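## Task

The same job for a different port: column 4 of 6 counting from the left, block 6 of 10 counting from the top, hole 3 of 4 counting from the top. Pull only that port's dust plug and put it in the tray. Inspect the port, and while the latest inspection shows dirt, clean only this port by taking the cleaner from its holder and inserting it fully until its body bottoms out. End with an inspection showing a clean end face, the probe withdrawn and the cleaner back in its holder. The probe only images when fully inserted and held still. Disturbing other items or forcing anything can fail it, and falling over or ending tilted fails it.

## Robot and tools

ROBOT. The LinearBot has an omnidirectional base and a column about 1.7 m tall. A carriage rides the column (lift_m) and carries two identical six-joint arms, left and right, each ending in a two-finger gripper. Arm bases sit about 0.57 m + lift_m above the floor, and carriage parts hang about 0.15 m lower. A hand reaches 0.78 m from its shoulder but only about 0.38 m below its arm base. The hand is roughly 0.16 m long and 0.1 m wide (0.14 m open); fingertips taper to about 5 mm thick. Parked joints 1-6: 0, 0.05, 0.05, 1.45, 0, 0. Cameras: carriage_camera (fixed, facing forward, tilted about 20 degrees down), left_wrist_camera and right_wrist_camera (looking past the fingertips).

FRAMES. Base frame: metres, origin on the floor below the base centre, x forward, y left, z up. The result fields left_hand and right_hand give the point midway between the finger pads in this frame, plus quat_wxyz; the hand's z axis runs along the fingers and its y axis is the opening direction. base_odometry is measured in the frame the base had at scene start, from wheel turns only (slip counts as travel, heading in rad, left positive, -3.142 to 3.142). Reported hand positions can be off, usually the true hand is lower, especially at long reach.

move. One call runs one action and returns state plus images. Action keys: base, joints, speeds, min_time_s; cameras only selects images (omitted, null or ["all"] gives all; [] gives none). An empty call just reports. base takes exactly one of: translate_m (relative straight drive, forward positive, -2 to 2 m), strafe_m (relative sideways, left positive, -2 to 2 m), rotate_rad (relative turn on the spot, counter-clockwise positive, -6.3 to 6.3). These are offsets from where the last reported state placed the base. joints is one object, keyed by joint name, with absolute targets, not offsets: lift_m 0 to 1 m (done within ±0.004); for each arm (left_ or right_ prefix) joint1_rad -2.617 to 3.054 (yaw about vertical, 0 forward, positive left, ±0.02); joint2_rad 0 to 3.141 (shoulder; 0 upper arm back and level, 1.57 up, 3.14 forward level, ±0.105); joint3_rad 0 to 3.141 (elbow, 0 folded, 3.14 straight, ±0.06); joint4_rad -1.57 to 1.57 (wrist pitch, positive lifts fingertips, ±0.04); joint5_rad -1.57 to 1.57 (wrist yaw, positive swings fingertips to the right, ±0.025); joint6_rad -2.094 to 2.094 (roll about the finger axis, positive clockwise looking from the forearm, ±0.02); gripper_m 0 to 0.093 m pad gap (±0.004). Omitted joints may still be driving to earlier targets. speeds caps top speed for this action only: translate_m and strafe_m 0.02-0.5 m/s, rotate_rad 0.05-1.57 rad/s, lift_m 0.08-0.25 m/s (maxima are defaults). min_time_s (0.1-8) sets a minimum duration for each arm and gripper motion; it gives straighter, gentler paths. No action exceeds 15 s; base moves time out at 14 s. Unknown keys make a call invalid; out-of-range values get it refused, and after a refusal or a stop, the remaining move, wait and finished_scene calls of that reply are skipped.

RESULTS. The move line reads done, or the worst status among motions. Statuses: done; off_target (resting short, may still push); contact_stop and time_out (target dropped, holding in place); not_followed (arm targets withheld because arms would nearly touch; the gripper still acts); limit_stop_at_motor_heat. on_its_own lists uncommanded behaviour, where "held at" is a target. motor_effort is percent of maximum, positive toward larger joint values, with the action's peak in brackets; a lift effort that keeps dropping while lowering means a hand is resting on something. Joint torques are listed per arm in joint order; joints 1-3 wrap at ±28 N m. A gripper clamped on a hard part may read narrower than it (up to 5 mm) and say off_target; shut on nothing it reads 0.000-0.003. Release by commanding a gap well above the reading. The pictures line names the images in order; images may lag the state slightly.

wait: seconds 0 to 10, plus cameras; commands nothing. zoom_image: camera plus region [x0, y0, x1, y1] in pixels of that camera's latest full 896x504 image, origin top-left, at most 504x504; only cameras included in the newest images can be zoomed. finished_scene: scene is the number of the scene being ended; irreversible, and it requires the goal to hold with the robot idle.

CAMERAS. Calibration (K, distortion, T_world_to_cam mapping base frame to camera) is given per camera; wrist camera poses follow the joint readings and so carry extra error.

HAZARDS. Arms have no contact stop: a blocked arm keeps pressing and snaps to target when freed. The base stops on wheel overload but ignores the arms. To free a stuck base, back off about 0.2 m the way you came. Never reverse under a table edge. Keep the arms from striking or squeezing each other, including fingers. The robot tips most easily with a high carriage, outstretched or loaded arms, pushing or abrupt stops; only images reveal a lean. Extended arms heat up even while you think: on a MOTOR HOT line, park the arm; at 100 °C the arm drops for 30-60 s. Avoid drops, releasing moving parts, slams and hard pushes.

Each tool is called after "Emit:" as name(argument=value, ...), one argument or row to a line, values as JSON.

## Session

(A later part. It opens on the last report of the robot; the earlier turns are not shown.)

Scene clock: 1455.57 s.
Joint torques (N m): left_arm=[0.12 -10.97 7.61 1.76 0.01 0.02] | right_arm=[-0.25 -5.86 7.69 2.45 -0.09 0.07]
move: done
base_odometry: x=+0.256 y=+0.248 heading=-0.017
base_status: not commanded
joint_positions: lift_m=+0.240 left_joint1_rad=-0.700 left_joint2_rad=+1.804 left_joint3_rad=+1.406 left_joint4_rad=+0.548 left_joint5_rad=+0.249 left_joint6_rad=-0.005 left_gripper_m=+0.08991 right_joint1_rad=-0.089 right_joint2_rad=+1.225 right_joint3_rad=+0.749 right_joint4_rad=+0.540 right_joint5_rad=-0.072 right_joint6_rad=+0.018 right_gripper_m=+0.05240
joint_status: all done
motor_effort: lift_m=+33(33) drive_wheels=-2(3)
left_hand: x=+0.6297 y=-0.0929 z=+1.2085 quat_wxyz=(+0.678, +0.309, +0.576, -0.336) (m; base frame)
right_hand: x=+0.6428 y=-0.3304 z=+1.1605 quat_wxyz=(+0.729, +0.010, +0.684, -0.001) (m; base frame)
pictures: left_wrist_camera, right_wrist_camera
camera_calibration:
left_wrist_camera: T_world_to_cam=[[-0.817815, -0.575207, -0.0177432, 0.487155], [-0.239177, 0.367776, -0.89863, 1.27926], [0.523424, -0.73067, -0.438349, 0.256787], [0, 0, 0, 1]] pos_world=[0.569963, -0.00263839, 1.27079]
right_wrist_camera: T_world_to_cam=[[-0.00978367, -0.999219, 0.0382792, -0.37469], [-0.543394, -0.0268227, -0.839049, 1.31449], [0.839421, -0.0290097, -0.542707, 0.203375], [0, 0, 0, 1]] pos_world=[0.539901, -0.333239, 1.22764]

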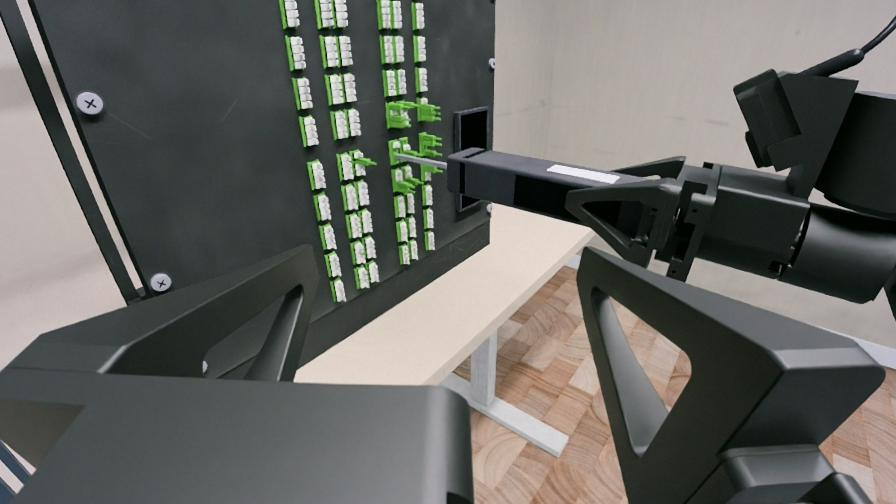

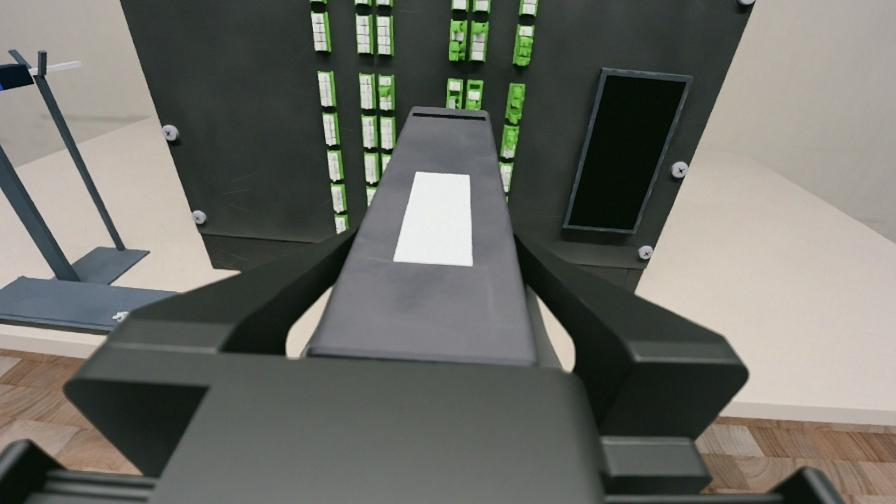

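Emit:
move(
  joints={"right_joint1_rad":-0.081,"right_joint5_rad":-0.030},
  min_time_s=2,
  cameras=["left_wrist_camera","right_wrist_camera"],
)

Scene clock: 1469.53 s.
Joint torques (N m): left_arm=[0.14 -10.92 7.43 1.78 0.01 0.02] | right_arm=[0.38 -5.87 7.71 2.44 0.17 0.07]
move: done
base_odometry: x=+0.256 y=+0.248 heading=-0.017
base_status: not commanded
joint_positions: lift_m=+0.240 left_joint1_rad=-0.700 left_joint2_rad=+1.804 left_joint3_rad=+1.406 left_joint4_rad=+0.548 left_joint5_rad=+0.249 left_joint6_rad=-0.005 left_gripper_m=+0.08991 right_joint1_rad=-0.084 right_joint2_rad=+1.225 right_joint3_rad=+0.749 right_joint4_rad=+0.540 right_joint5_rad=-0.048 right_joint6_rad=+0.018 right_gripper_m=+0.05240
joint_status: all done
motor_effort: lift_m=+33(33) drive_wheels=-2(2)
left_hand: x=+0.6297 y=-0.0929 z=+1.2085 quat_wxyz=(+0.678, +0.309, +0.576, -0.336) (m; base frame)
right_hand: x=+0.6428 y=-0.3326 z=+1.1607 quat_wxyz=(+0.730, +0.017, +0.684, -0.008) (m; base frame)
pictures: left_wrist_camera, right_wrist_camera
camera_calibration:
left_wrist_camera: T_world_to_cam=[[-0.817815, -0.575207, -0.0177432, 0.487155], [-0.239177, 0.367776, -0.89863, 1.27926], [0.523424, -0.73067, -0.438349, 0.256787], [0, 0, 0, 1]] pos_world=[0.569963, -0.00263839, 1.27079]
right_wrist_camera: T_world_to_cam=[[-0.0292857, -0.998895, 0.0367523, -0.362563], [-0.543041, -0.0149694, -0.839573, 1.31893], [0.839195, -0.0445455, -0.542003, 0.197541], [0, 0, 0, 1]] pos_world=[0.53984, -0.333619, 1.22773]

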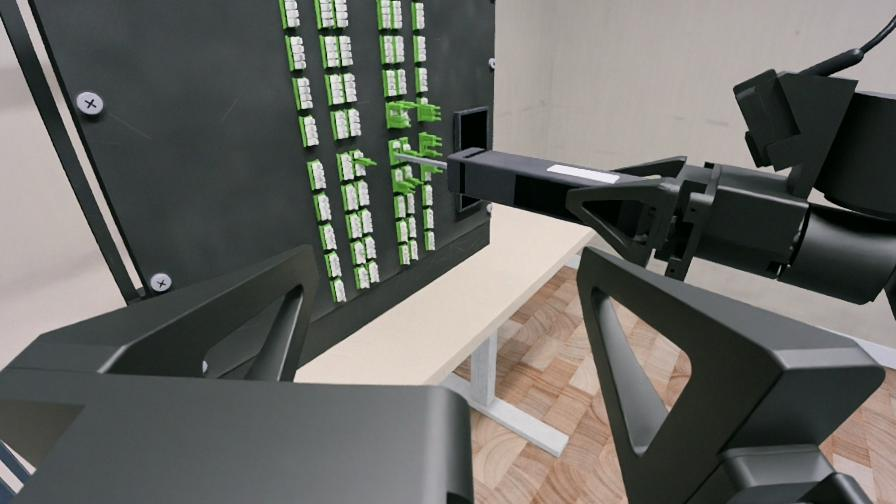

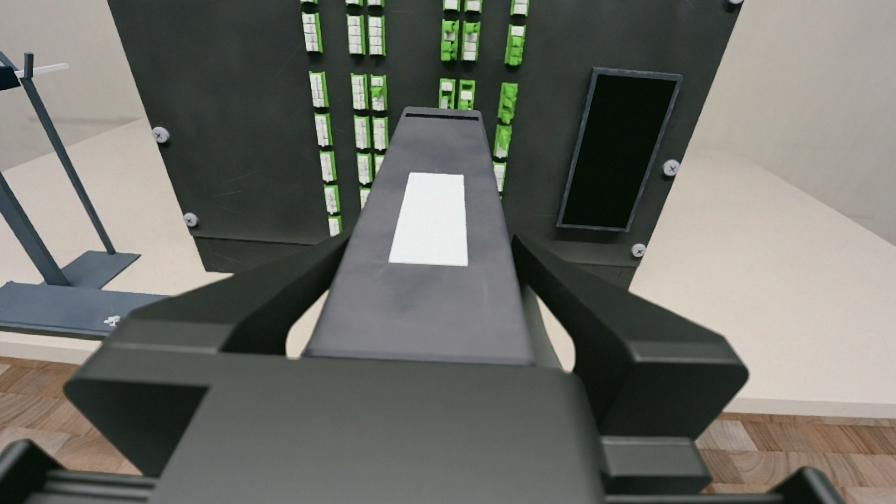

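Emit:
move(
  joints={"right_joint1_rad":-0.076,"lift_m":0.236},
  min_time_s=2,
  speeds={"lift_m":0.08},
  cameras=["right_wrist_camera"],
)

Scene clock: 1475.47 s.
Joint torques (N m): left_arm=[0.17 -10.89 7.61 1.83 -0.02 0.02] | right_arm=[0.54 -5.61 7.69 2.38 0.11 0.07]
move: done
base_odometry: x=+0.256 y=+0.248 heading=-0.018
base_status: not commanded
joint_positions: lift_m=+0.236 left_joint1_rad=-0.700 left_joint2_rad=+1.804 left_joint3_rad=+1.406 left_joint4_rad=+0.545 left_joint5_rad=+0.249 left_joint6_rad=-0.005 left_gripper_m=+0.08991 right_joint1_rad=-0.081 right_joint2_rad=+1.222 right_joint3_rad=+0.749 right_joint4_rad=+0.546 right_joint5_rad=-0.042 right_joint6_rad=+0.018 right_gripper_m=+0.05240
joint_status: all done
motor_effort: lift_m=+34(35) drive_wheels=-1(2)
left_hand: x=+0.6298 y=-0.0929 z=+1.2037 quat_wxyz=(+0.677, +0.309, +0.577, -0.336) (m; base frame)
right_hand: x=+0.6422 y=-0.3323 z=+1.1590 quat_wxyz=(+0.732, +0.018, +0.681, -0.009) (m; base frame)
pictures: right_wrist_camera
camera_calibration:
right_wrist_camera: T_world_to_cam=[[-0.0326043, -0.998791, 0.0367924, -0.360031], [-0.536362, -0.013577, -0.843879, 1.31833], [0.843358, -0.0472482, -0.535271, 0.185821], [0, 0, 0, 1]] pos_world=[0.538652, -0.332917, 1.22522]

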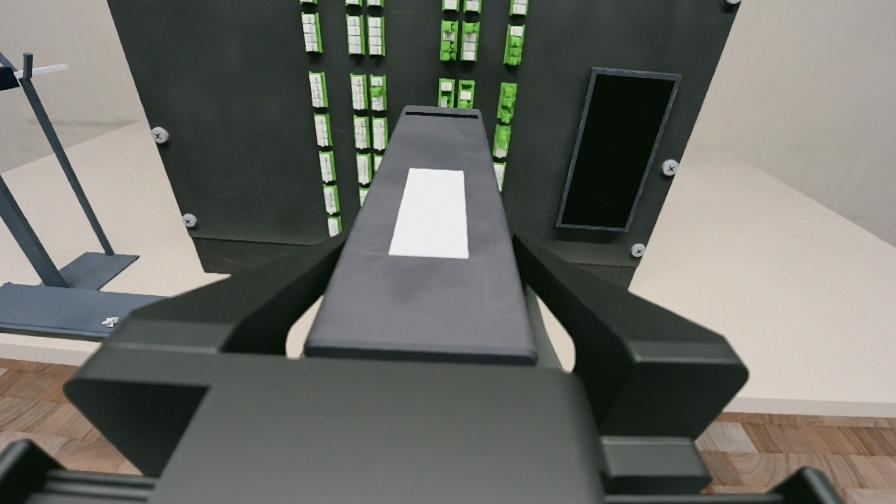

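Emit:
move(
  base={"strafe_m":0.004},
  speeds={"strafe_m":0.02},
  cameras=["right_wrist_camera"],
)

Emit:
move(
  base={"strafe_m":0.004},
  speeds={"strafe_m":0.02},
  cameras=["left_wrist_camera","right_wrist_camera"],
)

Scene clock: 1479.93 s.
Joint torques (N m): left_arm=[0.14 -10.96 7.39 1.8 -0.03 0.03] | right_arm=[0.58 -5.61 7.69 2.38 0.08 0.07]
move: done
base_odometry: x=+0.256 y=+0.252 heading=-0.018
base_status: done
joint_positions: lift_m=+0.236 left_joint1_rad=-0.700 left_joint2_rad=+1.804 left_joint3_rad=+1.406 left_joint4_rad=+0.545 left_joint5_rad=+0.249 left_joint6_rad=-0.005 left_gripper_m=+0.08991 right_joint1_rad=-0.080 right_joint2_rad=+1.222 right_joint3_rad=+0.749 right_joint4_rad=+0.546 right_joint5_rad=-0.039 right_joint6_rad=+0.018 right_gripper_m=+0.05240
joint_status: not commanded
motor_effort: lift_m=+34(34) drive_wheels=+3(7)
left_hand: x=+0.6301 y=-0.0926 z=+1.2037 quat_wxyz=(+0.677, +0.309, +0.578, -0.335) (m; base frame)
right_hand: x=+0.6422 y=-0.3324 z=+1.1590 quat_wxyz=(+0.732, +0.019, +0.681, -0.009) (m; base frame)
pictures: right_wrist_camera
camera_calibration:
right_wrist_camera: T_world_to_cam=[[-0.034514, -0.998734, 0.0365901, -0.358634], [-0.53638, -0.0123809, -0.843886, 1.31875], [0.843271, -0.0487521, -0.535274, 0.18538], [0, 0, 0, 1]] pos_world=[0.538646, -0.332815, 1.22522]

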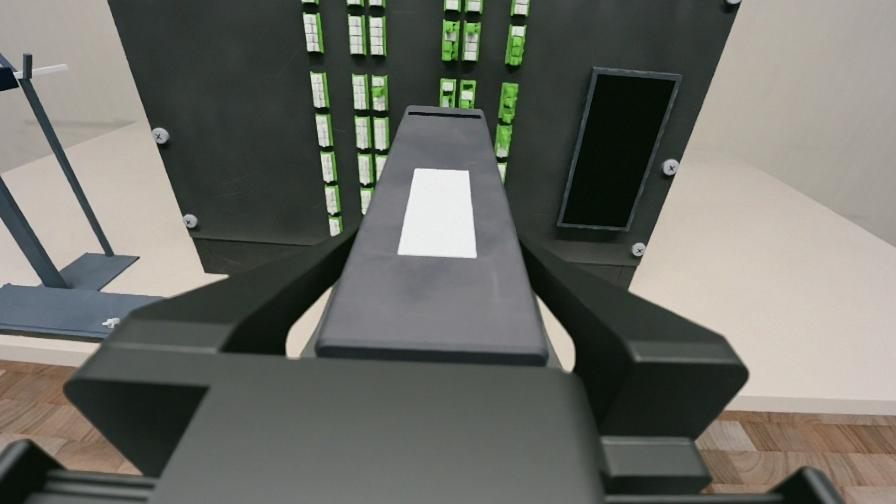

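Scene clock: 1480.53 s.
Joint torques (N m): left_arm=[-0.02 -10.8 7.5 1.78 0 0.05] | right_arm=[0.46 -5.61 7.68 2.38 0.04 0.07]
move: done
base_odometry: x=+0.257 y=+0.256 heading=-0.019
base_status: done
joint_positions: lift_m=+0.236 left_joint1_rad=-0.699 left_joint2_rad=+1.804 left_joint3_rad=+1.406 left_joint4_rad=+0.545 left_joint5_rad=+0.249 left_joint6_rad=-0.005 left_gripper_m=+0.08991 right_joint1_rad=-0.080 right_joint2_rad=+1.222 right_joint3_rad=+0.749 right_joint4_rad=+0.546 right_joint5_rad=-0.034 right_joint6_rad=+0.018 right_gripper_m=+0.05240
joint_status: not commanded
motor_effort: lift_m=+34(34) drive_wheels=+3(7)
left_hand: x=+0.6303 y=-0.0925 z=+1.2037 quat_wxyz=(+0.677, +0.309, +0.578, -0.335) (m; base frame)
right_hand: x=+0.6422 y=-0.3332 z=+1.1591 quat_wxyz=(+0.732, +0.021, +0.681, -0.011) (m; base frame)
pictures: left_wrist_camera, right_wrist_camera
camera_calibration:
left_wrist_camera: T_world_to_cam=[[-0.817194, -0.576113, -0.0169941, 0.486375], [-0.241651, 0.369242, -0.897366, 1.2751], [0.523259, -0.729215, -0.44096, 0.258054], [0, 0, 0, 1]] pos_world=[0.570561, -0.00243571, 1.26629]
right_wrist_camera: T_world_to_cam=[[-0.0390138, -0.998581, 0.0362379, -0.356127], [-0.536092, -0.00968732, -0.844104, 1.31983], [0.843257, -0.0523585, -0.534954, 0.183838], [0, 0, 0, 1]] pos_world=[0.538632, -0.33321, 1.22532]

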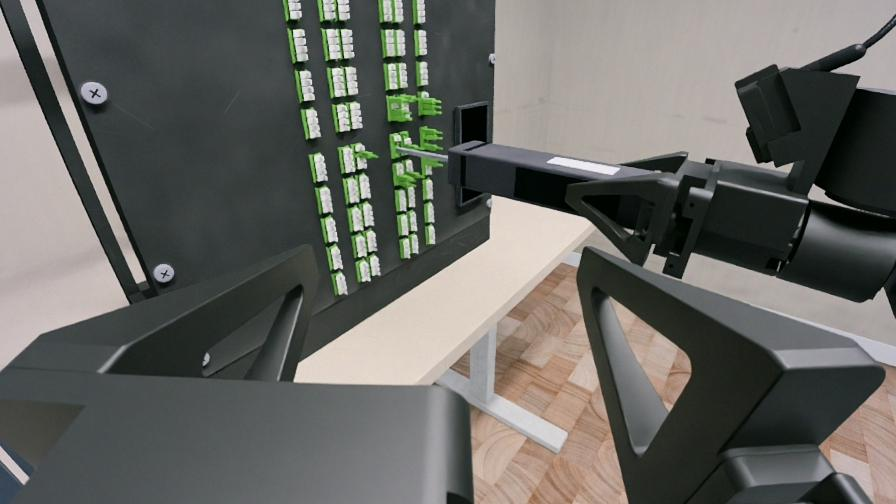

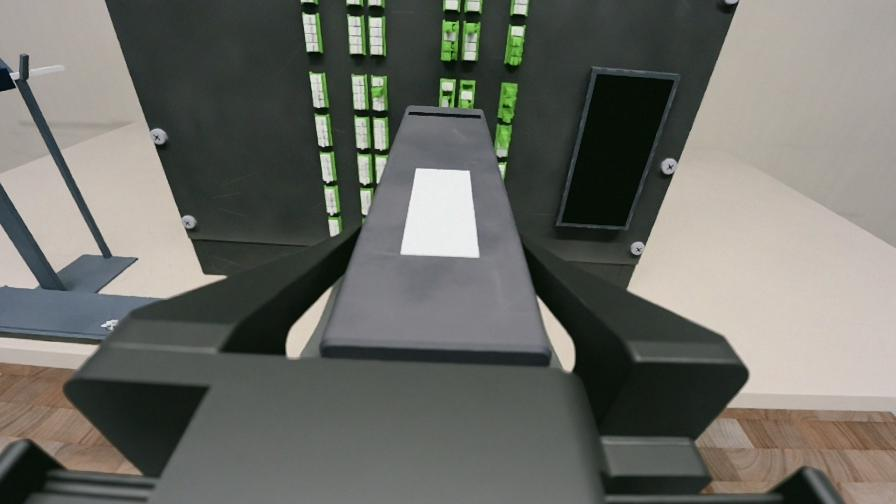

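Emit:
move(
  joints={"right_gripper_m":0.040,"right_joint5_rad":-0.034},
  min_time_s=6,
  cameras=["left_wrist_camera","right_wrist_camera"],
)

Scene clock: 1493.83 s.
Joint torques (N m): left_arm=[-0.02 -10.78 7.51 1.79 -0.02 0.02] | right_arm=[0.46 -5.63 7.69 2.38 -0.01 0.07]
move: off_target
base_odometry: x=+0.257 y=+0.256 heading=-0.019
base_status: not commanded
joint_positions: lift_m=+0.236 left_joint1_rad=-0.699 left_joint2_rad=+1.804 left_joint3_rad=+1.406 left_joint4_rad=+0.545 left_joint5_rad=+0.249 left_joint6_rad=-0.005 left_gripper_m=+0.08991 right_joint1_rad=-0.080 right_joint2_rad=+1.222 right_joint3_rad=+0.749 right_joint4_rad=+0.546 right_joint5_rad=-0.034 right_joint6_rad=+0.018 right_gripper_m=+0.04719
joint_status: right_gripper_m off_target (ended at +0.04722, target +0.04000); the others done
motor_effort: lift_m=+34(34) drive_wheels=+3(3)
left_hand: x=+0.6303 y=-0.0925 z=+1.2037 quat_wxyz=(+0.677, +0.309, +0.578, -0.335) (m; base frame)
right_hand: x=+0.6422 y=-0.3332 z=+1.1591 quat_wxyz=(+0.732, +0.021, +0.680, -0.011) (m; base frame)
pictures: left_wrist_camera, right_wrist_camera
camera_calibration:
left_wrist_camera: T_world_to_cam=[[-0.817194, -0.576113, -0.0169941, 0.486375], [-0.241651, 0.369242, -0.897366, 1.2751], [0.523259, -0.729215, -0.44096, 0.258054], [0, 0, 0, 1]] pos_world=[0.570561, -0.00243571, 1.26629]
right_wrist_camera: T_world_to_cam=[[-0.0393734, -0.998568, 0.0362306, -0.355919], [-0.536086, -0.00948865, -0.84411, 1.3199], [0.843245, -0.0526582, -0.534945, 0.183735], [0, 0, 0, 1]] pos_world=[0.538631, -0.33321, 1.22532]

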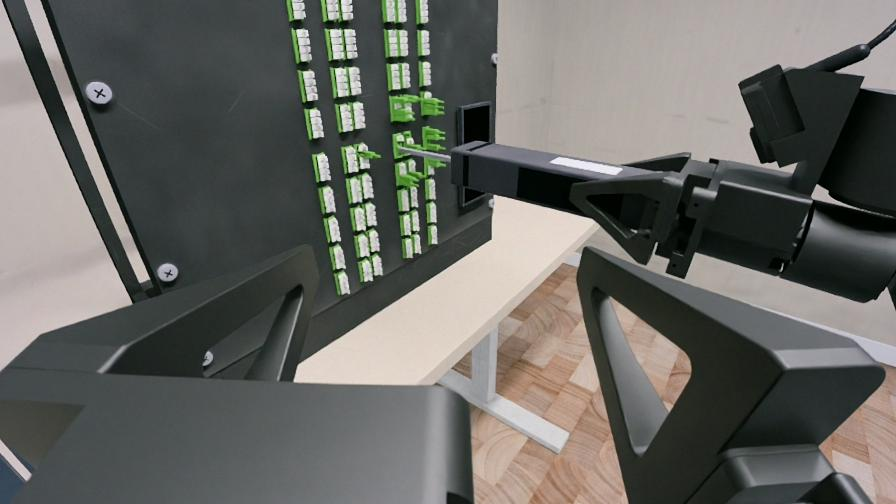

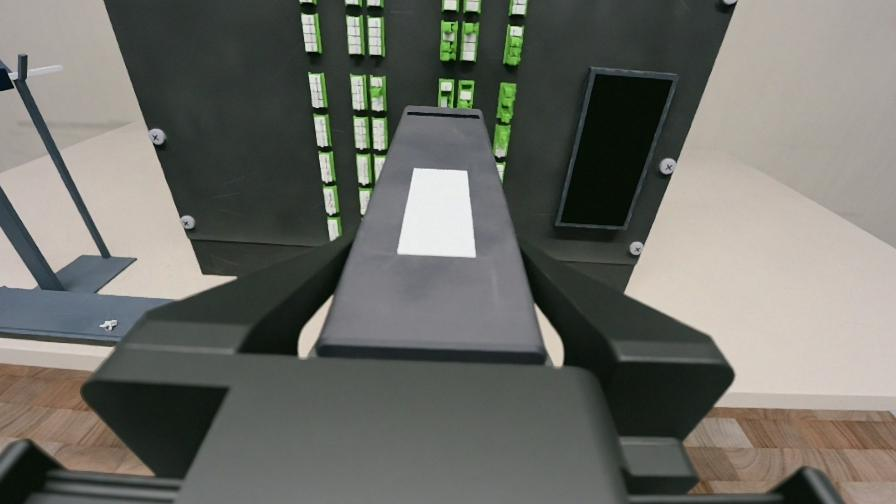

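Emit:
move(
  joints={"right_joint1_rad":-0.093,"right_joint5_rad":-0.075,"lift_m":0.24,"right_joint4_rad":0.60},
  min_time_s=3,
  speeds={"lift_m":0.08},
  cameras=["left_wrist_camera","right_wrist_camera"],
)

Emit:
zoom_image(
  camera="left_wrist_camera",
  region=[370, 120, 480, 200],
)

Emit:
zoom_image(
  camera="right_wrist_camera",
  region=[425, 60, 465, 120],
)

Scene clock: 1504.70 s.
Joint torques (N m): left_arm=[0.06 -10.93 7.36 1.76 -0.03 0.01] | right_arm=[-0.25 -5.53 7.72 2.85 -0.27 0.07]
move: off_target
base_odometry: x=+0.257 y=+0.256 heading=-0.019
base_status: not commanded
joint_positions: lift_m=+0.240 left_joint1_rad=-0.699 left_joint2_rad=+1.804 left_joint3_rad=+1.406 left_joint4_rad=+0.548 left_joint5_rad=+0.249 left_joint6_rad=-0.005 left_gripper_m=+0.08991 right_joint1_rad=-0.089 right_joint2_rad=+1.221 right_joint3_rad=+0.749 right_joint4_rad=+0.538 right_joint5_rad=-0.049 right_joint6_rad=+0.018 right_gripper_m=+0.04718
joint_status: right_joint4_rad off_target (ended at +0.538, target +0.600); right_joint5_rad off_target (ended at -0.049, target -0.075); the others done
motor_effort: lift_m=+34(42) drive_wheels=+3(3)
left_hand: x=+0.6301 y=-0.0923 z=+1.2086 quat_wxyz=(+0.678, +0.308, +0.576, -0.335) (m; base frame)
right_hand: x=+0.6419 y=-0.3344 z=+1.1618 quat_wxyz=(+0.730, +0.019, +0.683, -0.009) (m; base frame)
pictures: left_wrist_camera, right_wrist_camera
camera_calibration:
left_wrist_camera: T_world_to_cam=[[-0.817144, -0.576156, -0.0178994, 0.487504], [-0.239259, 0.367257, -0.89882, 1.27961], [0.524434, -0.730183, -0.437952, 0.25601], [0, 0, 0, 1]] pos_world=[0.570258, -0.00213329, 1.27099]
right_wrist_camera: T_world_to_cam=[[-0.0331005, -0.998768, 0.0369804, -0.362103], [-0.541478, -0.0131793, -0.840612, 1.32015], [0.840063, -0.0478487, -0.540374, 0.19524], [0, 0, 0, 1]] pos_world=[0.538833, -0.334917, 1.22863]

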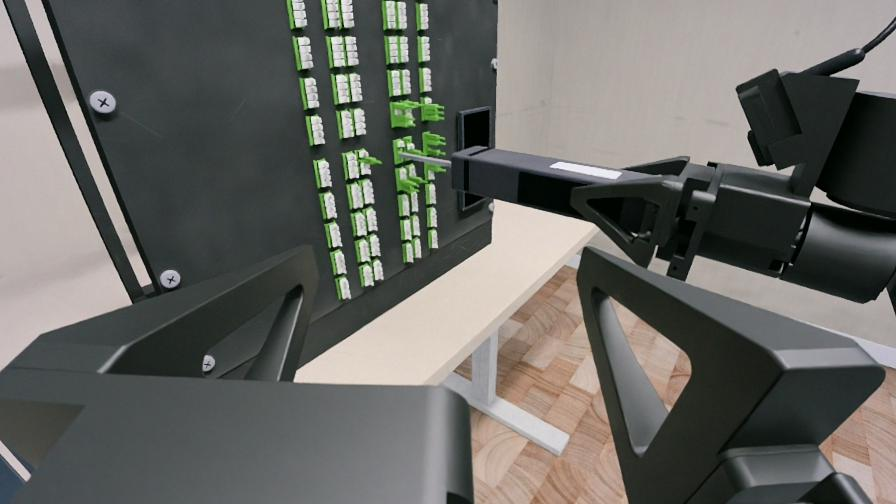

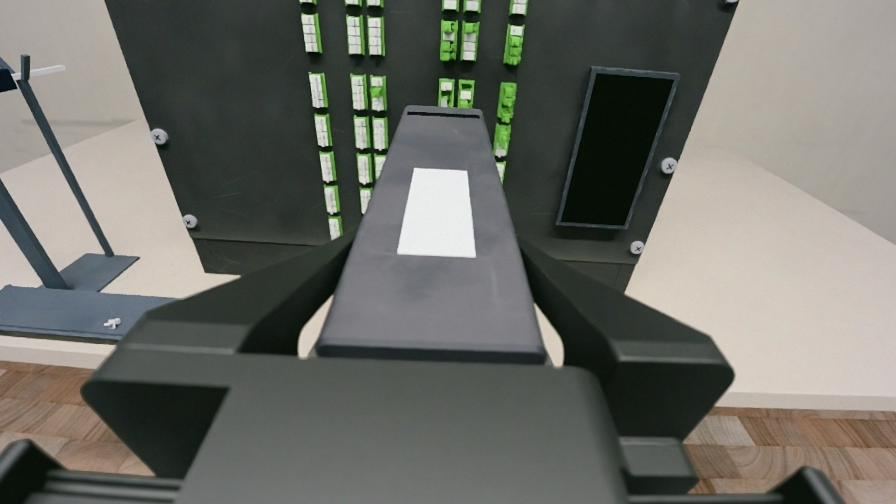

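Scaled by 4.582 from the camera's 896x504 image, which has a finer 1280x720 frame.

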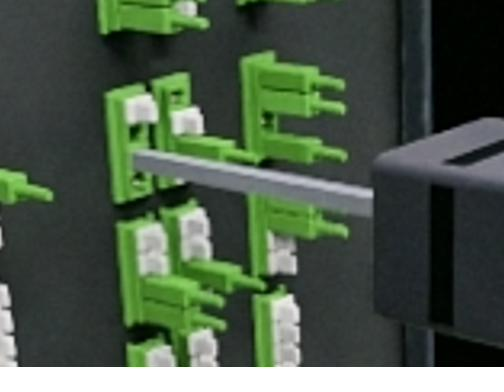

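Scaled by 8.400 from the camera's 896x504 image, which has a finer 1280x720 frame.

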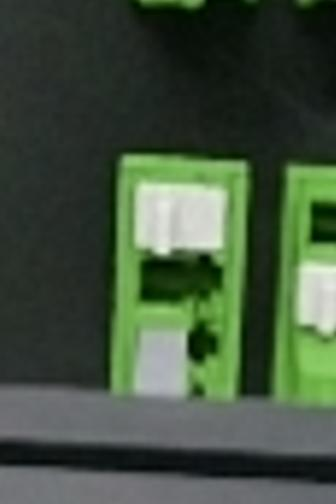

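Emit:
move(
  base={"translate_m":-0.022},
  speeds={"translate_m":0.02},
  cameras=[],
)

Emit:
move(
  joints={"right_joint5_rad":-0.03},
  cameras=["left_wrist_camera"],
)

Emit:
zoom_image(
  camera="left_wrist_camera",
  region=[370, 120, 480, 200],
)

Emit:
move(
  joints={"lift_m":0.234},
  speeds={"lift_m":0.08},
  cameras=["left_wrist_camera"],
)

Emit:
zoom_image(
  camera="left_wrist_camera",
  region=[370, 120, 480, 200],
)

Scene clock: 1510.90 s.
Joint torques (N m): left_arm=[-0.12 -10.69 7.38 1.76 -0.02 -0.01] | right_arm=[-0.25 -11.86 4.64 2.46 -0.3 0.07]
move: done
base_odometry: x=+0.235 y=+0.256 heading=-0.019
base_status: done
joint_positions: lift_m=+0.240 left_joint1_rad=-0.699 left_joint2_rad=+1.804 left_joint3_rad=+1.406 left_joint4_rad=+0.548 left_joint5_rad=+0.249 left_joint6_rad=-0.005 left_gripper_m=+0.08991 right_joint1_rad=-0.089 right_joint2_rad=+1.290 right_joint3_rad=+0.787 right_joint4_rad=+0.574 right_joint5_rad=-0.047 right_joint6_rad=+0.018 right_gripper_m=+0.04713
joint_status: not commanded
motor_effort: lift_m=+34(34) drive_wheels=+7(15)
left_hand: x=+0.6301 y=-0.0923 z=+1.2086 quat_wxyz=(+0.678, +0.308, +0.576, -0.335) (m; base frame)
right_hand: x=+0.6573 y=-0.3361 z=+1.1610 quat_wxyz=(+0.732, +0.019, +0.681, -0.010) (m; base frame)
pictures: none
No camera images: "cameras" was empty.

Scene clock: 1511.30 s.
Joint torques (N m): left_arm=[-0.02 -10.86 7.62 1.76 0.02 0.02] | right_arm=[-0.25 -11.9 4.63 2.46 0.12 0.07]
move: done
base_odometry: x=+0.235 y=+0.256 heading=-0.019
base_status: not commanded
joint_positions: lift_m=+0.240 left_joint1_rad=-0.699 left_joint2_rad=+1.804 left_joint3_rad=+1.406 left_joint4_rad=+0.548 left_joint5_rad=+0.249 left_joint6_rad=-0.005 left_gripper_m=+0.08991 right_joint1_rad=-0.089 right_joint2_rad=+1.290 right_joint3_rad=+0.787 right_joint4_rad=+0.574 right_joint5_rad=-0.043 right_joint6_rad=+0.018 right_gripper_m=+0.04713
joint_status: all done
motor_effort: lift_m=+34(34) drive_wheels=+7(8)
left_hand: x=+0.6301 y=-0.0923 z=+1.2086 quat_wxyz=(+0.678, +0.308, +0.576, -0.335) (m; base frame)
right_hand: x=+0.6572 y=-0.3368 z=+1.1610 quat_wxyz=(+0.732, +0.021, +0.681, -0.011) (m; base frame)
pictures: left_wrist_camera
camera_calibration:
left_wrist_camera: T_world_to_cam=[[-0.817144, -0.576156, -0.0178994, 0.487504], [-0.239259, 0.367257, -0.89882, 1.27961], [0.524434, -0.730183, -0.437952, 0.25601], [0, 0, 0, 1]] pos_world=[0.570258, -0.00213329, 1.27099]

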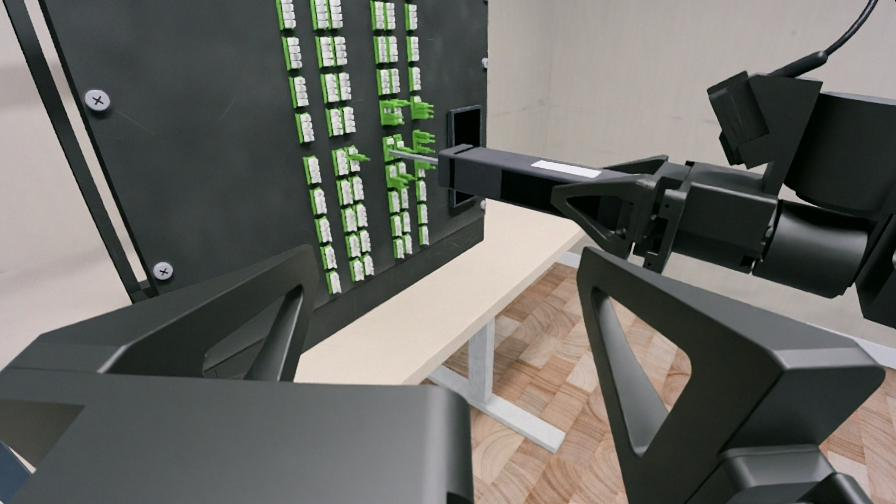

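Scaled by 4.582 from the camera's 896x504 image, which has a finer 1280x720 frame.

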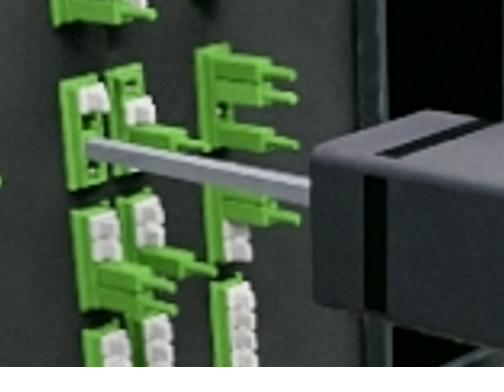

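Scene clock: 1511.77 s.
Joint torques (N m): left_arm=[0.12 -11.04 7.69 1.76 -0.02 -0.01] | right_arm=[-0.25 -11.9 4.41 2.35 0.09 0.07]
move: done
base_odometry: x=+0.235 y=+0.256 heading=-0.019
base_status: not commanded
joint_positions: lift_m=+0.234 left_joint1_rad=-0.699 left_joint2_rad=+1.804 left_joint3_rad=+1.406 left_joint4_rad=+0.546 left_joint5_rad=+0.249 left_joint6_rad=-0.005 left_gripper_m=+0.08991 right_joint1_rad=-0.089 right_joint2_rad=+1.290 right_joint3_rad=+0.790 right_joint4_rad=+0.585 right_joint5_rad=-0.041 right_joint6_rad=+0.018 right_gripper_m=+0.04713
joint_status: all done
motor_effort: lift_m=+34(37) drive_wheels=+8(8)
left_hand: x=+0.6303 y=-0.0925 z=+1.2019 quat_wxyz=(+0.677, +0.309, +0.577, -0.335) (m; base frame)
right_hand: x=+0.6571 y=-0.3371 z=+1.1588 quat_wxyz=(+0.736, +0.021, +0.676, -0.012) (m; base frame)
pictures: left_wrist_camera
camera_calibration:
left_wrist_camera: T_world_to_cam=[[-0.817162, -0.576151, -0.0172109, 0.486576], [-0.241152, 0.368844, -0.897664, 1.27351], [0.523538, -0.729386, -0.440345, 0.25645], [0, 0, 0, 1]] pos_world=[0.57046, -0.00233508, 1.26449]

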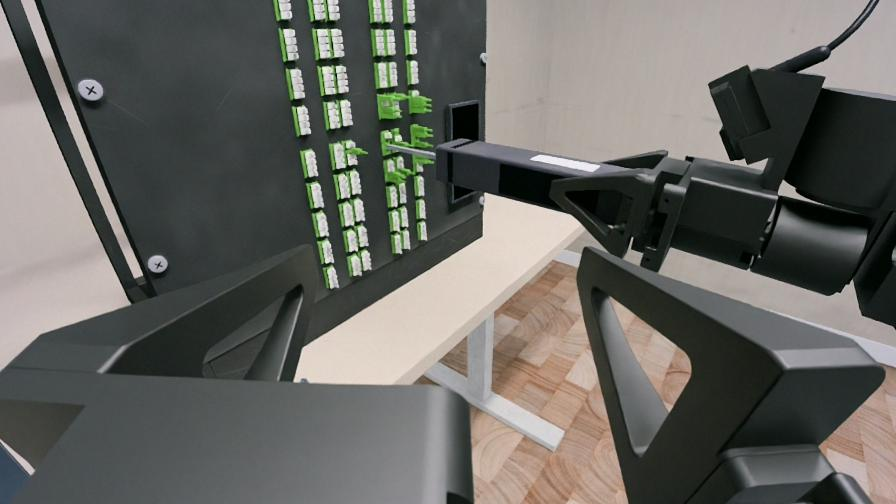

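Scaled by 4.582 from the camera's 896x504 image, which has a finer 1280x720 frame.

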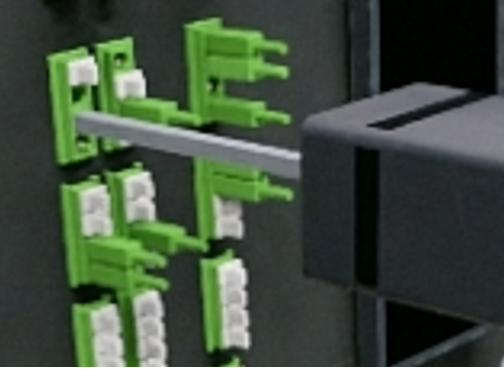

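Emit:
move(
  joints={"right_joint5_rad":-0.15,"lift_m":0.238},
  speeds={"lift_m":0.08},
  cameras=[],
)

Emit:
move(
  joints={"right_joint5_rad":0.03},
  cameras=[],
)

Emit:
move(
  joints={"right_joint5_rad":-0.05,"right_joint6_rad":0.08},
  cameras=[],
)

Emit:
move(
  joints={"right_joint6_rad":-0.04},
  cameras=[],
)

Scene clock: 1522.23 s.
Joint torques (N m): left_arm=[0.02 -11 7.56 1.75 0 0.06] | right_arm=[0.02 -11.9 4.48 2.45 -0.88 0.07]
move: off_target
base_odometry: x=+0.235 y=+0.256 heading=-0.019
base_status: not commanded
joint_positions: lift_m=+0.238 left_joint1_rad=-0.699 left_joint2_rad=+1.804 left_joint3_rad=+1.406 left_joint4_rad=+0.549 left_joint5_rad=+0.249 left_joint6_rad=-0.005 left_gripper_m=+0.08991 right_joint1_rad=-0.092 right_joint2_rad=+1.290 right_joint3_rad=+0.790 right_joint4_rad=+0.576 right_joint5_rad=-0.063 right_joint6_rad=+0.018 right_gripper_m=+0.04713
joint_status: right_joint5_rad off_target (ended at -0.063, target -0.150); the others done
motor_effort: lift_m=+33(38) drive_wheels=+8(8)
left_hand: x=+0.6301 y=-0.0923 z=+1.2068 quat_wxyz=(+0.678, +0.308, +0.576, -0.335) (m; base frame)
right_hand: x=+0.6574 y=-0.3346 z=+1.1606 quat_wxyz=(+0.733, +0.014, +0.680, -0.005) (m; base frame)
pictures: none
No camera images: "cameras" was empty.

Scene clock: 1522.77 s.
Joint torques (N m): left_arm=[-0.05 -10.81 7.51 1.81 -0.04 0.02] | right_arm=[-0.62 -11.92 4.44 2.43 0.63 0.07]
move: off_target
base_odometry: x=+0.235 y=+0.256 heading=-0.019
base_status: not commanded
joint_positions: lift_m=+0.238 left_joint1_rad=-0.699 left_joint2_rad=+1.804 left_joint3_rad=+1.406 left_joint4_rad=+0.549 left_joint5_rad=+0.249 left_joint6_rad=-0.005 left_gripper_m=+0.08991 right_joint1_rad=-0.084 right_joint2_rad=+1.290 right_joint3_rad=+0.790 right_joint4_rad=+0.576 right_joint5_rad=-0.032 right_joint6_rad=+0.018 right_gripper_m=+0.04713
joint_status: right_joint5_rad off_target (ended at -0.032, target +0.030)
motor_effort: lift_m=+33(33) drive_wheels=+8(8)
left_hand: x=+0.6301 y=-0.0923 z=+1.2068 quat_wxyz=(+0.678, +0.308, +0.576, -0.335) (m; base frame)
right_hand: x=+0.6574 y=-0.3369 z=+1.1606 quat_wxyz=(+0.733, +0.023, +0.680, -0.013) (m; base frame)
pictures: none
No camera images: "cameras" was empty.

Scene clock: 1523.23 s.
Joint torques (N m): left_arm=[-0.03 -10.76 7.54 1.77 -0.04 0.04] | right_arm=[-0.61 -11.92 4.46 2.43 -0.13 0.62]
move: off_target
base_odometry: x=+0.235 y=+0.256 heading=-0.019
base_status: not commanded
joint_positions: lift_m=+0.238 left_joint1_rad=-0.699 left_joint2_rad=+1.804 left_joint3_rad=+1.406 left_joint4_rad=+0.549 left_joint5_rad=+0.249 left_joint6_rad=-0.005 left_gripper_m=+0.08991 right_joint1_rad=-0.084 right_joint2_rad=+1.290 right_joint3_rad=+0.790 right_joint4_rad=+0.576 right_joint5_rad=-0.038 right_joint6_rad=+0.032 right_gripper_m=+0.04713
joint_status: right_joint6_rad off_target (ended at +0.031, target +0.080); the others done
motor_effort: lift_m=+33(33) drive_wheels=+8(8)
left_hand: x=+0.6301 y=-0.0923 z=+1.2068 quat_wxyz=(+0.678, +0.308, +0.576, -0.335) (m; base frame)
right_hand: x=+0.6574 y=-0.3358 z=+1.1606 quat_wxyz=(+0.733, +0.026, +0.680, -0.006) (m; base frame)
pictures: none
No camera images: "cameras" was empty.

Scene clock: 1523.73 s.
Joint torques (N m): left_arm=[-0.17 -10.88 7.65 1.77 -0.03 0.05] | right_arm=[-0.62 -11.9 4.45 2.44 -0.13 -0.47]
move: off_target
base_odometry: x=+0.235 y=+0.256 heading=-0.019
base_status: not commanded
joint_positions: lift_m=+0.238 left_joint1_rad=-0.699 left_joint2_rad=+1.804 left_joint3_rad=+1.406 left_joint4_rad=+0.549 left_joint5_rad=+0.249 left_joint6_rad=-0.005 left_gripper_m=+0.08991 right_joint1_rad=-0.084 right_joint2_rad=+1.290 right_joint3_rad=+0.790 right_joint4_rad=+0.576 right_joint5_rad=-0.038 right_joint6_rad=+0.003 right_gripper_m=+0.04713
joint_status: right_joint6_rad off_target (ended at +0.003, target -0.040)
motor_effort: lift_m=+33(33) drive_wheels=+8(8)
left_hand: x=+0.6301 y=-0.0923 z=+1.2068 quat_wxyz=(+0.678, +0.308, +0.576, -0.335) (m; base frame)
right_hand: x=+0.6574 y=-0.3357 z=+1.1606 quat_wxyz=(+0.733, +0.016, +0.680, -0.017) (m; base frame)
pictures: none
No camera images: "cameras" was empty.

Emit:
move(
  joints={"right_joint6_rad":0.03,"lift_m":0.228},
  speeds={"lift_m":0.08},
  cameras=[],
)

Emit:
move(
  joints={"right_joint6_rad":0.018,"lift_m":0.22},
  speeds={"lift_m":0.08},
  cameras=["left_wrist_camera"],
)

Emit:
zoom_image(
  camera="left_wrist_camera",
  region=[370, 100, 480, 180],
)

Scene clock: 1538.07 s.
Joint torques (N m): left_arm=[-0.12 -10.69 7.57 1.77 -0.03 -0.01] | right_arm=[-0.62 -11.92 4.14 2.17 -0.13 0.19]
move: done
base_odometry: x=+0.235 y=+0.256 heading=-0.019
base_status: not commanded
joint_positions: lift_m=+0.228 left_joint1_rad=-0.699 left_joint2_rad=+1.804 left_joint3_rad=+1.406 left_joint4_rad=+0.546 left_joint5_rad=+0.249 left_joint6_rad=-0.005 left_gripper_m=+0.08991 right_joint1_rad=-0.084 right_joint2_rad=+1.290 right_joint3_rad=+0.793 right_joint4_rad=+0.599 right_joint5_rad=-0.038 right_joint6_rad=+0.018 right_gripper_m=+0.04713
joint_status: all done
motor_effort: lift_m=+34(34) drive_wheels=+8(8)
left_hand: x=+0.6302 y=-0.0924 z=+1.1961 quat_wxyz=(+0.678, +0.309, +0.577, -0.335) (m; base frame)
right_hand: x=+0.6570 y=-0.3358 z=+1.1578 quat_wxyz=(+0.742, +0.020, +0.670, -0.012) (m; base frame)
pictures: none
No camera images: "cameras" was empty.

Scene clock: 1538.57 s.
Joint torques (N m): left_arm=[-0.06 -10.82 7.58 1.79 0.01 0.03] | right_arm=[-0.61 -11.9 3.71 2 -0.13 0.05]
move: done
base_odometry: x=+0.235 y=+0.256 heading=-0.019
base_status: not commanded
joint_positions: lift_m=+0.220 left_joint1_rad=-0.699 left_joint2_rad=+1.804 left_joint3_rad=+1.406 left_joint4_rad=+0.545 left_joint5_rad=+0.249 left_joint6_rad=-0.005 left_gripper_m=+0.08991 right_joint1_rad=-0.084 right_joint2_rad=+1.290 right_joint3_rad=+0.799 right_joint4_rad=+0.614 right_joint5_rad=-0.038 right_joint6_rad=+0.018 right_gripper_m=+0.04713
joint_status: all done
motor_effort: lift_m=+34(34) drive_wheels=+8(8)
left_hand: x=+0.6304 y=-0.0925 z=+1.1874 quat_wxyz=(+0.677, +0.309, +0.578, -0.335) (m; base frame)
right_hand: x=+0.6569 y=-0.3358 z=+1.1565 quat_wxyz=(+0.749, +0.020, +0.662, -0.013) (m; base frame)
pictures: left_wrist_camera
camera_calibration:
left_wrist_camera: T_world_to_cam=[[-0.817197, -0.576111, -0.0168638, 0.485965], [-0.242137, 0.369722, -0.897037, 1.26058], [0.523028, -0.728973, -0.441633, 0.251802], [0, 0, 0, 1]] pos_world=[0.570662, -0.00253625, 1.25019]

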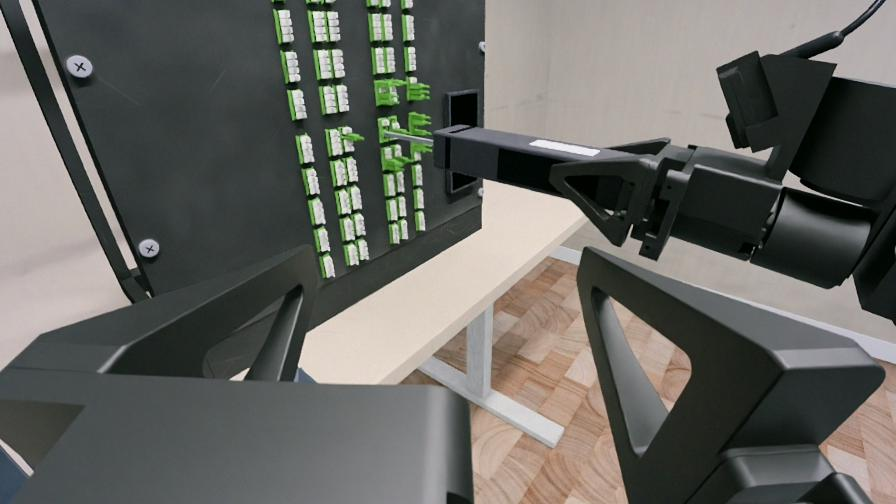

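Scaled by 4.582 from the camera's 896x504 image, which has a finer 1280x720 frame.

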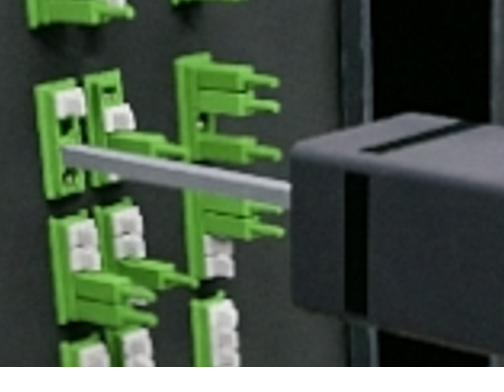

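Emit:
move(
  base={"translate_m":0.022},
  joints={"lift_m":0.238,"right_joint5_rad":-0.045},
  speeds={"translate_m":0.02,"lift_m":0.08},
  cameras=[],
)

Emit:
move(
  base={"translate_m":0.012},
  speeds={"translate_m":0.02},
  cameras=["left_wrist_camera","right_wrist_camera"],
)

Emit:
zoom_image(
  camera="left_wrist_camera",
  region=[370, 120, 480, 200],
)

Emit:
zoom_image(
  camera="right_wrist_camera",
  region=[400, 40, 520, 120],
)

Scene clock: 1552.10 s.
Joint torques (N m): left_arm=[0.02 -10.62 7.58 1.78 -0.01 0.04] | right_arm=[-0.32 -4.05 7.72 2.85 -0.05 0.05]
move: done
base_odometry: x=+0.257 y=+0.256 heading=-0.018
base_status: done
joint_positions: lift_m=+0.238 left_joint1_rad=-0.700 left_joint2_rad=+1.804 left_joint3_rad=+1.406 left_joint4_rad=+0.548 left_joint5_rad=+0.249 left_joint6_rad=-0.005 left_gripper_m=+0.08991 right_joint1_rad=-0.088 right_joint2_rad=+1.205 right_joint3_rad=+0.749 right_joint4_rad=+0.538 right_joint5_rad=-0.038 right_joint6_rad=+0.018 right_gripper_m=+0.04713
joint_status: all done
motor_effort: lift_m=+33(41) drive_wheels=-2(7)
left_hand: x=+0.6301 y=-0.0926 z=+1.2062 quat_wxyz=(+0.678, +0.309, +0.577, -0.336) (m; base frame)
right_hand: x=+0.6385 y=-0.3357 z=+1.1660 quat_wxyz=(+0.735, +0.022, +0.677, -0.013) (m; base frame)
pictures: none
No camera images: "cameras" was empty.

Scene clock: 1553.10 s.
Joint torques (N m): left_arm=[0.16 -11.1 7.5 1.77 0.01 0.04] | right_arm=[-0.18 -0.55 8.91 3.14 -0.08 0.05]
move: done
base_odometry: x=+0.269 y=+0.256 heading=-0.018
base_status: done
joint_positions: lift_m=+0.238 left_joint1_rad=-0.699 left_joint2_rad=+1.804 left_joint3_rad=+1.406 left_joint4_rad=+0.548 left_joint5_rad=+0.249 left_joint6_rad=-0.005 left_gripper_m=+0.08991 right_joint1_rad=-0.089 right_joint2_rad=+1.167 right_joint3_rad=+0.734 right_joint4_rad=+0.512 right_joint5_rad=-0.039 right_joint6_rad=+0.018 right_gripper_m=+0.04713
joint_status: not commanded
motor_effort: lift_m=+33(33) drive_wheels=+3(10)
left_hand: x=+0.6303 y=-0.0925 z=+1.2062 quat_wxyz=(+0.678, +0.309, +0.577, -0.335) (m; base frame)
right_hand: x=+0.6306 y=-0.3354 z=+1.1670 quat_wxyz=(+0.734, +0.022, +0.679, -0.013) (m; base frame)
pictures: left_wrist_camera, right_wrist_camera
camera_calibration:
left_wrist_camera: T_world_to_cam=[[-0.817145, -0.576162, -0.0176328, 0.487172], [-0.240053, 0.367949, -0.898325, 1.2774], [0.524069, -0.72983, -0.438977, 0.256217], [0, 0, 0, 1]] pos_world=[0.570459, -0.00233403, 1.26859]
right_wrist_camera: T_world_to_cam=[[-0.0446131, -0.998311, 0.0372051, -0.356604], [-0.531693, -0.0078018, -0.846901, 1.32135], [0.845761, -0.0575646, -0.530447, 0.18908], [0, 0, 0, 1]] pos_world=[0.526729, -0.334809, 1.23262]

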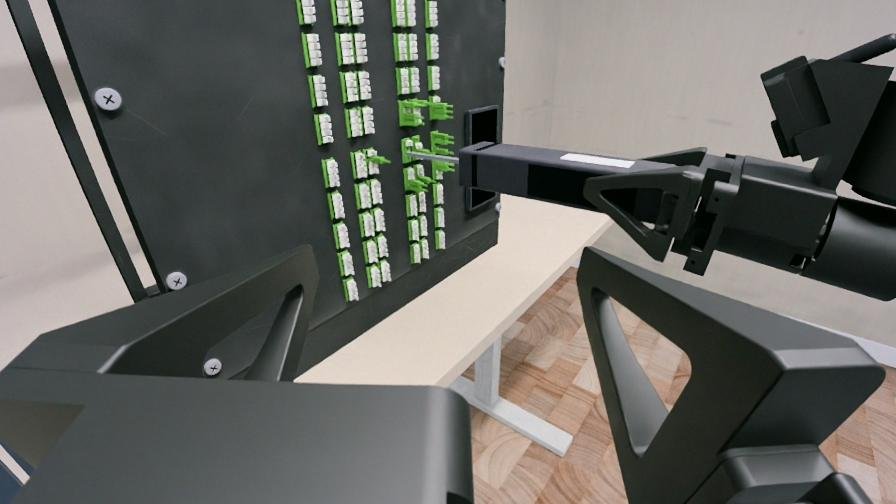

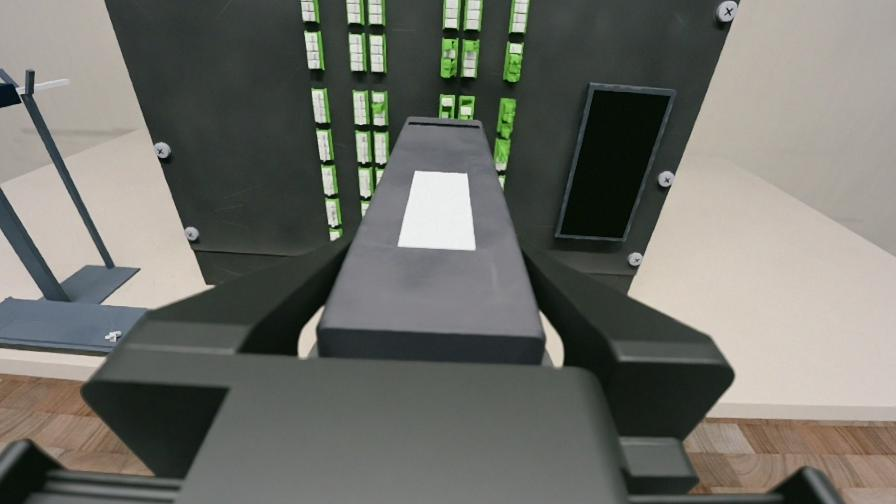

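Scaled by 4.582 from the camera's 896x504 image, which has a finer 1280x720 frame.

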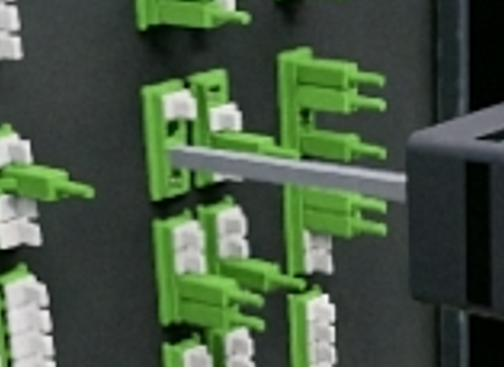

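Scaled by 4.200 from the camera's 896x504 image, which has a finer 1280x720 frame.

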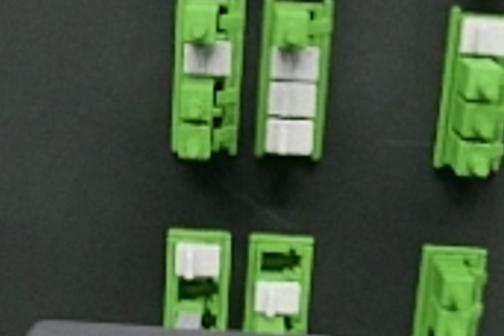

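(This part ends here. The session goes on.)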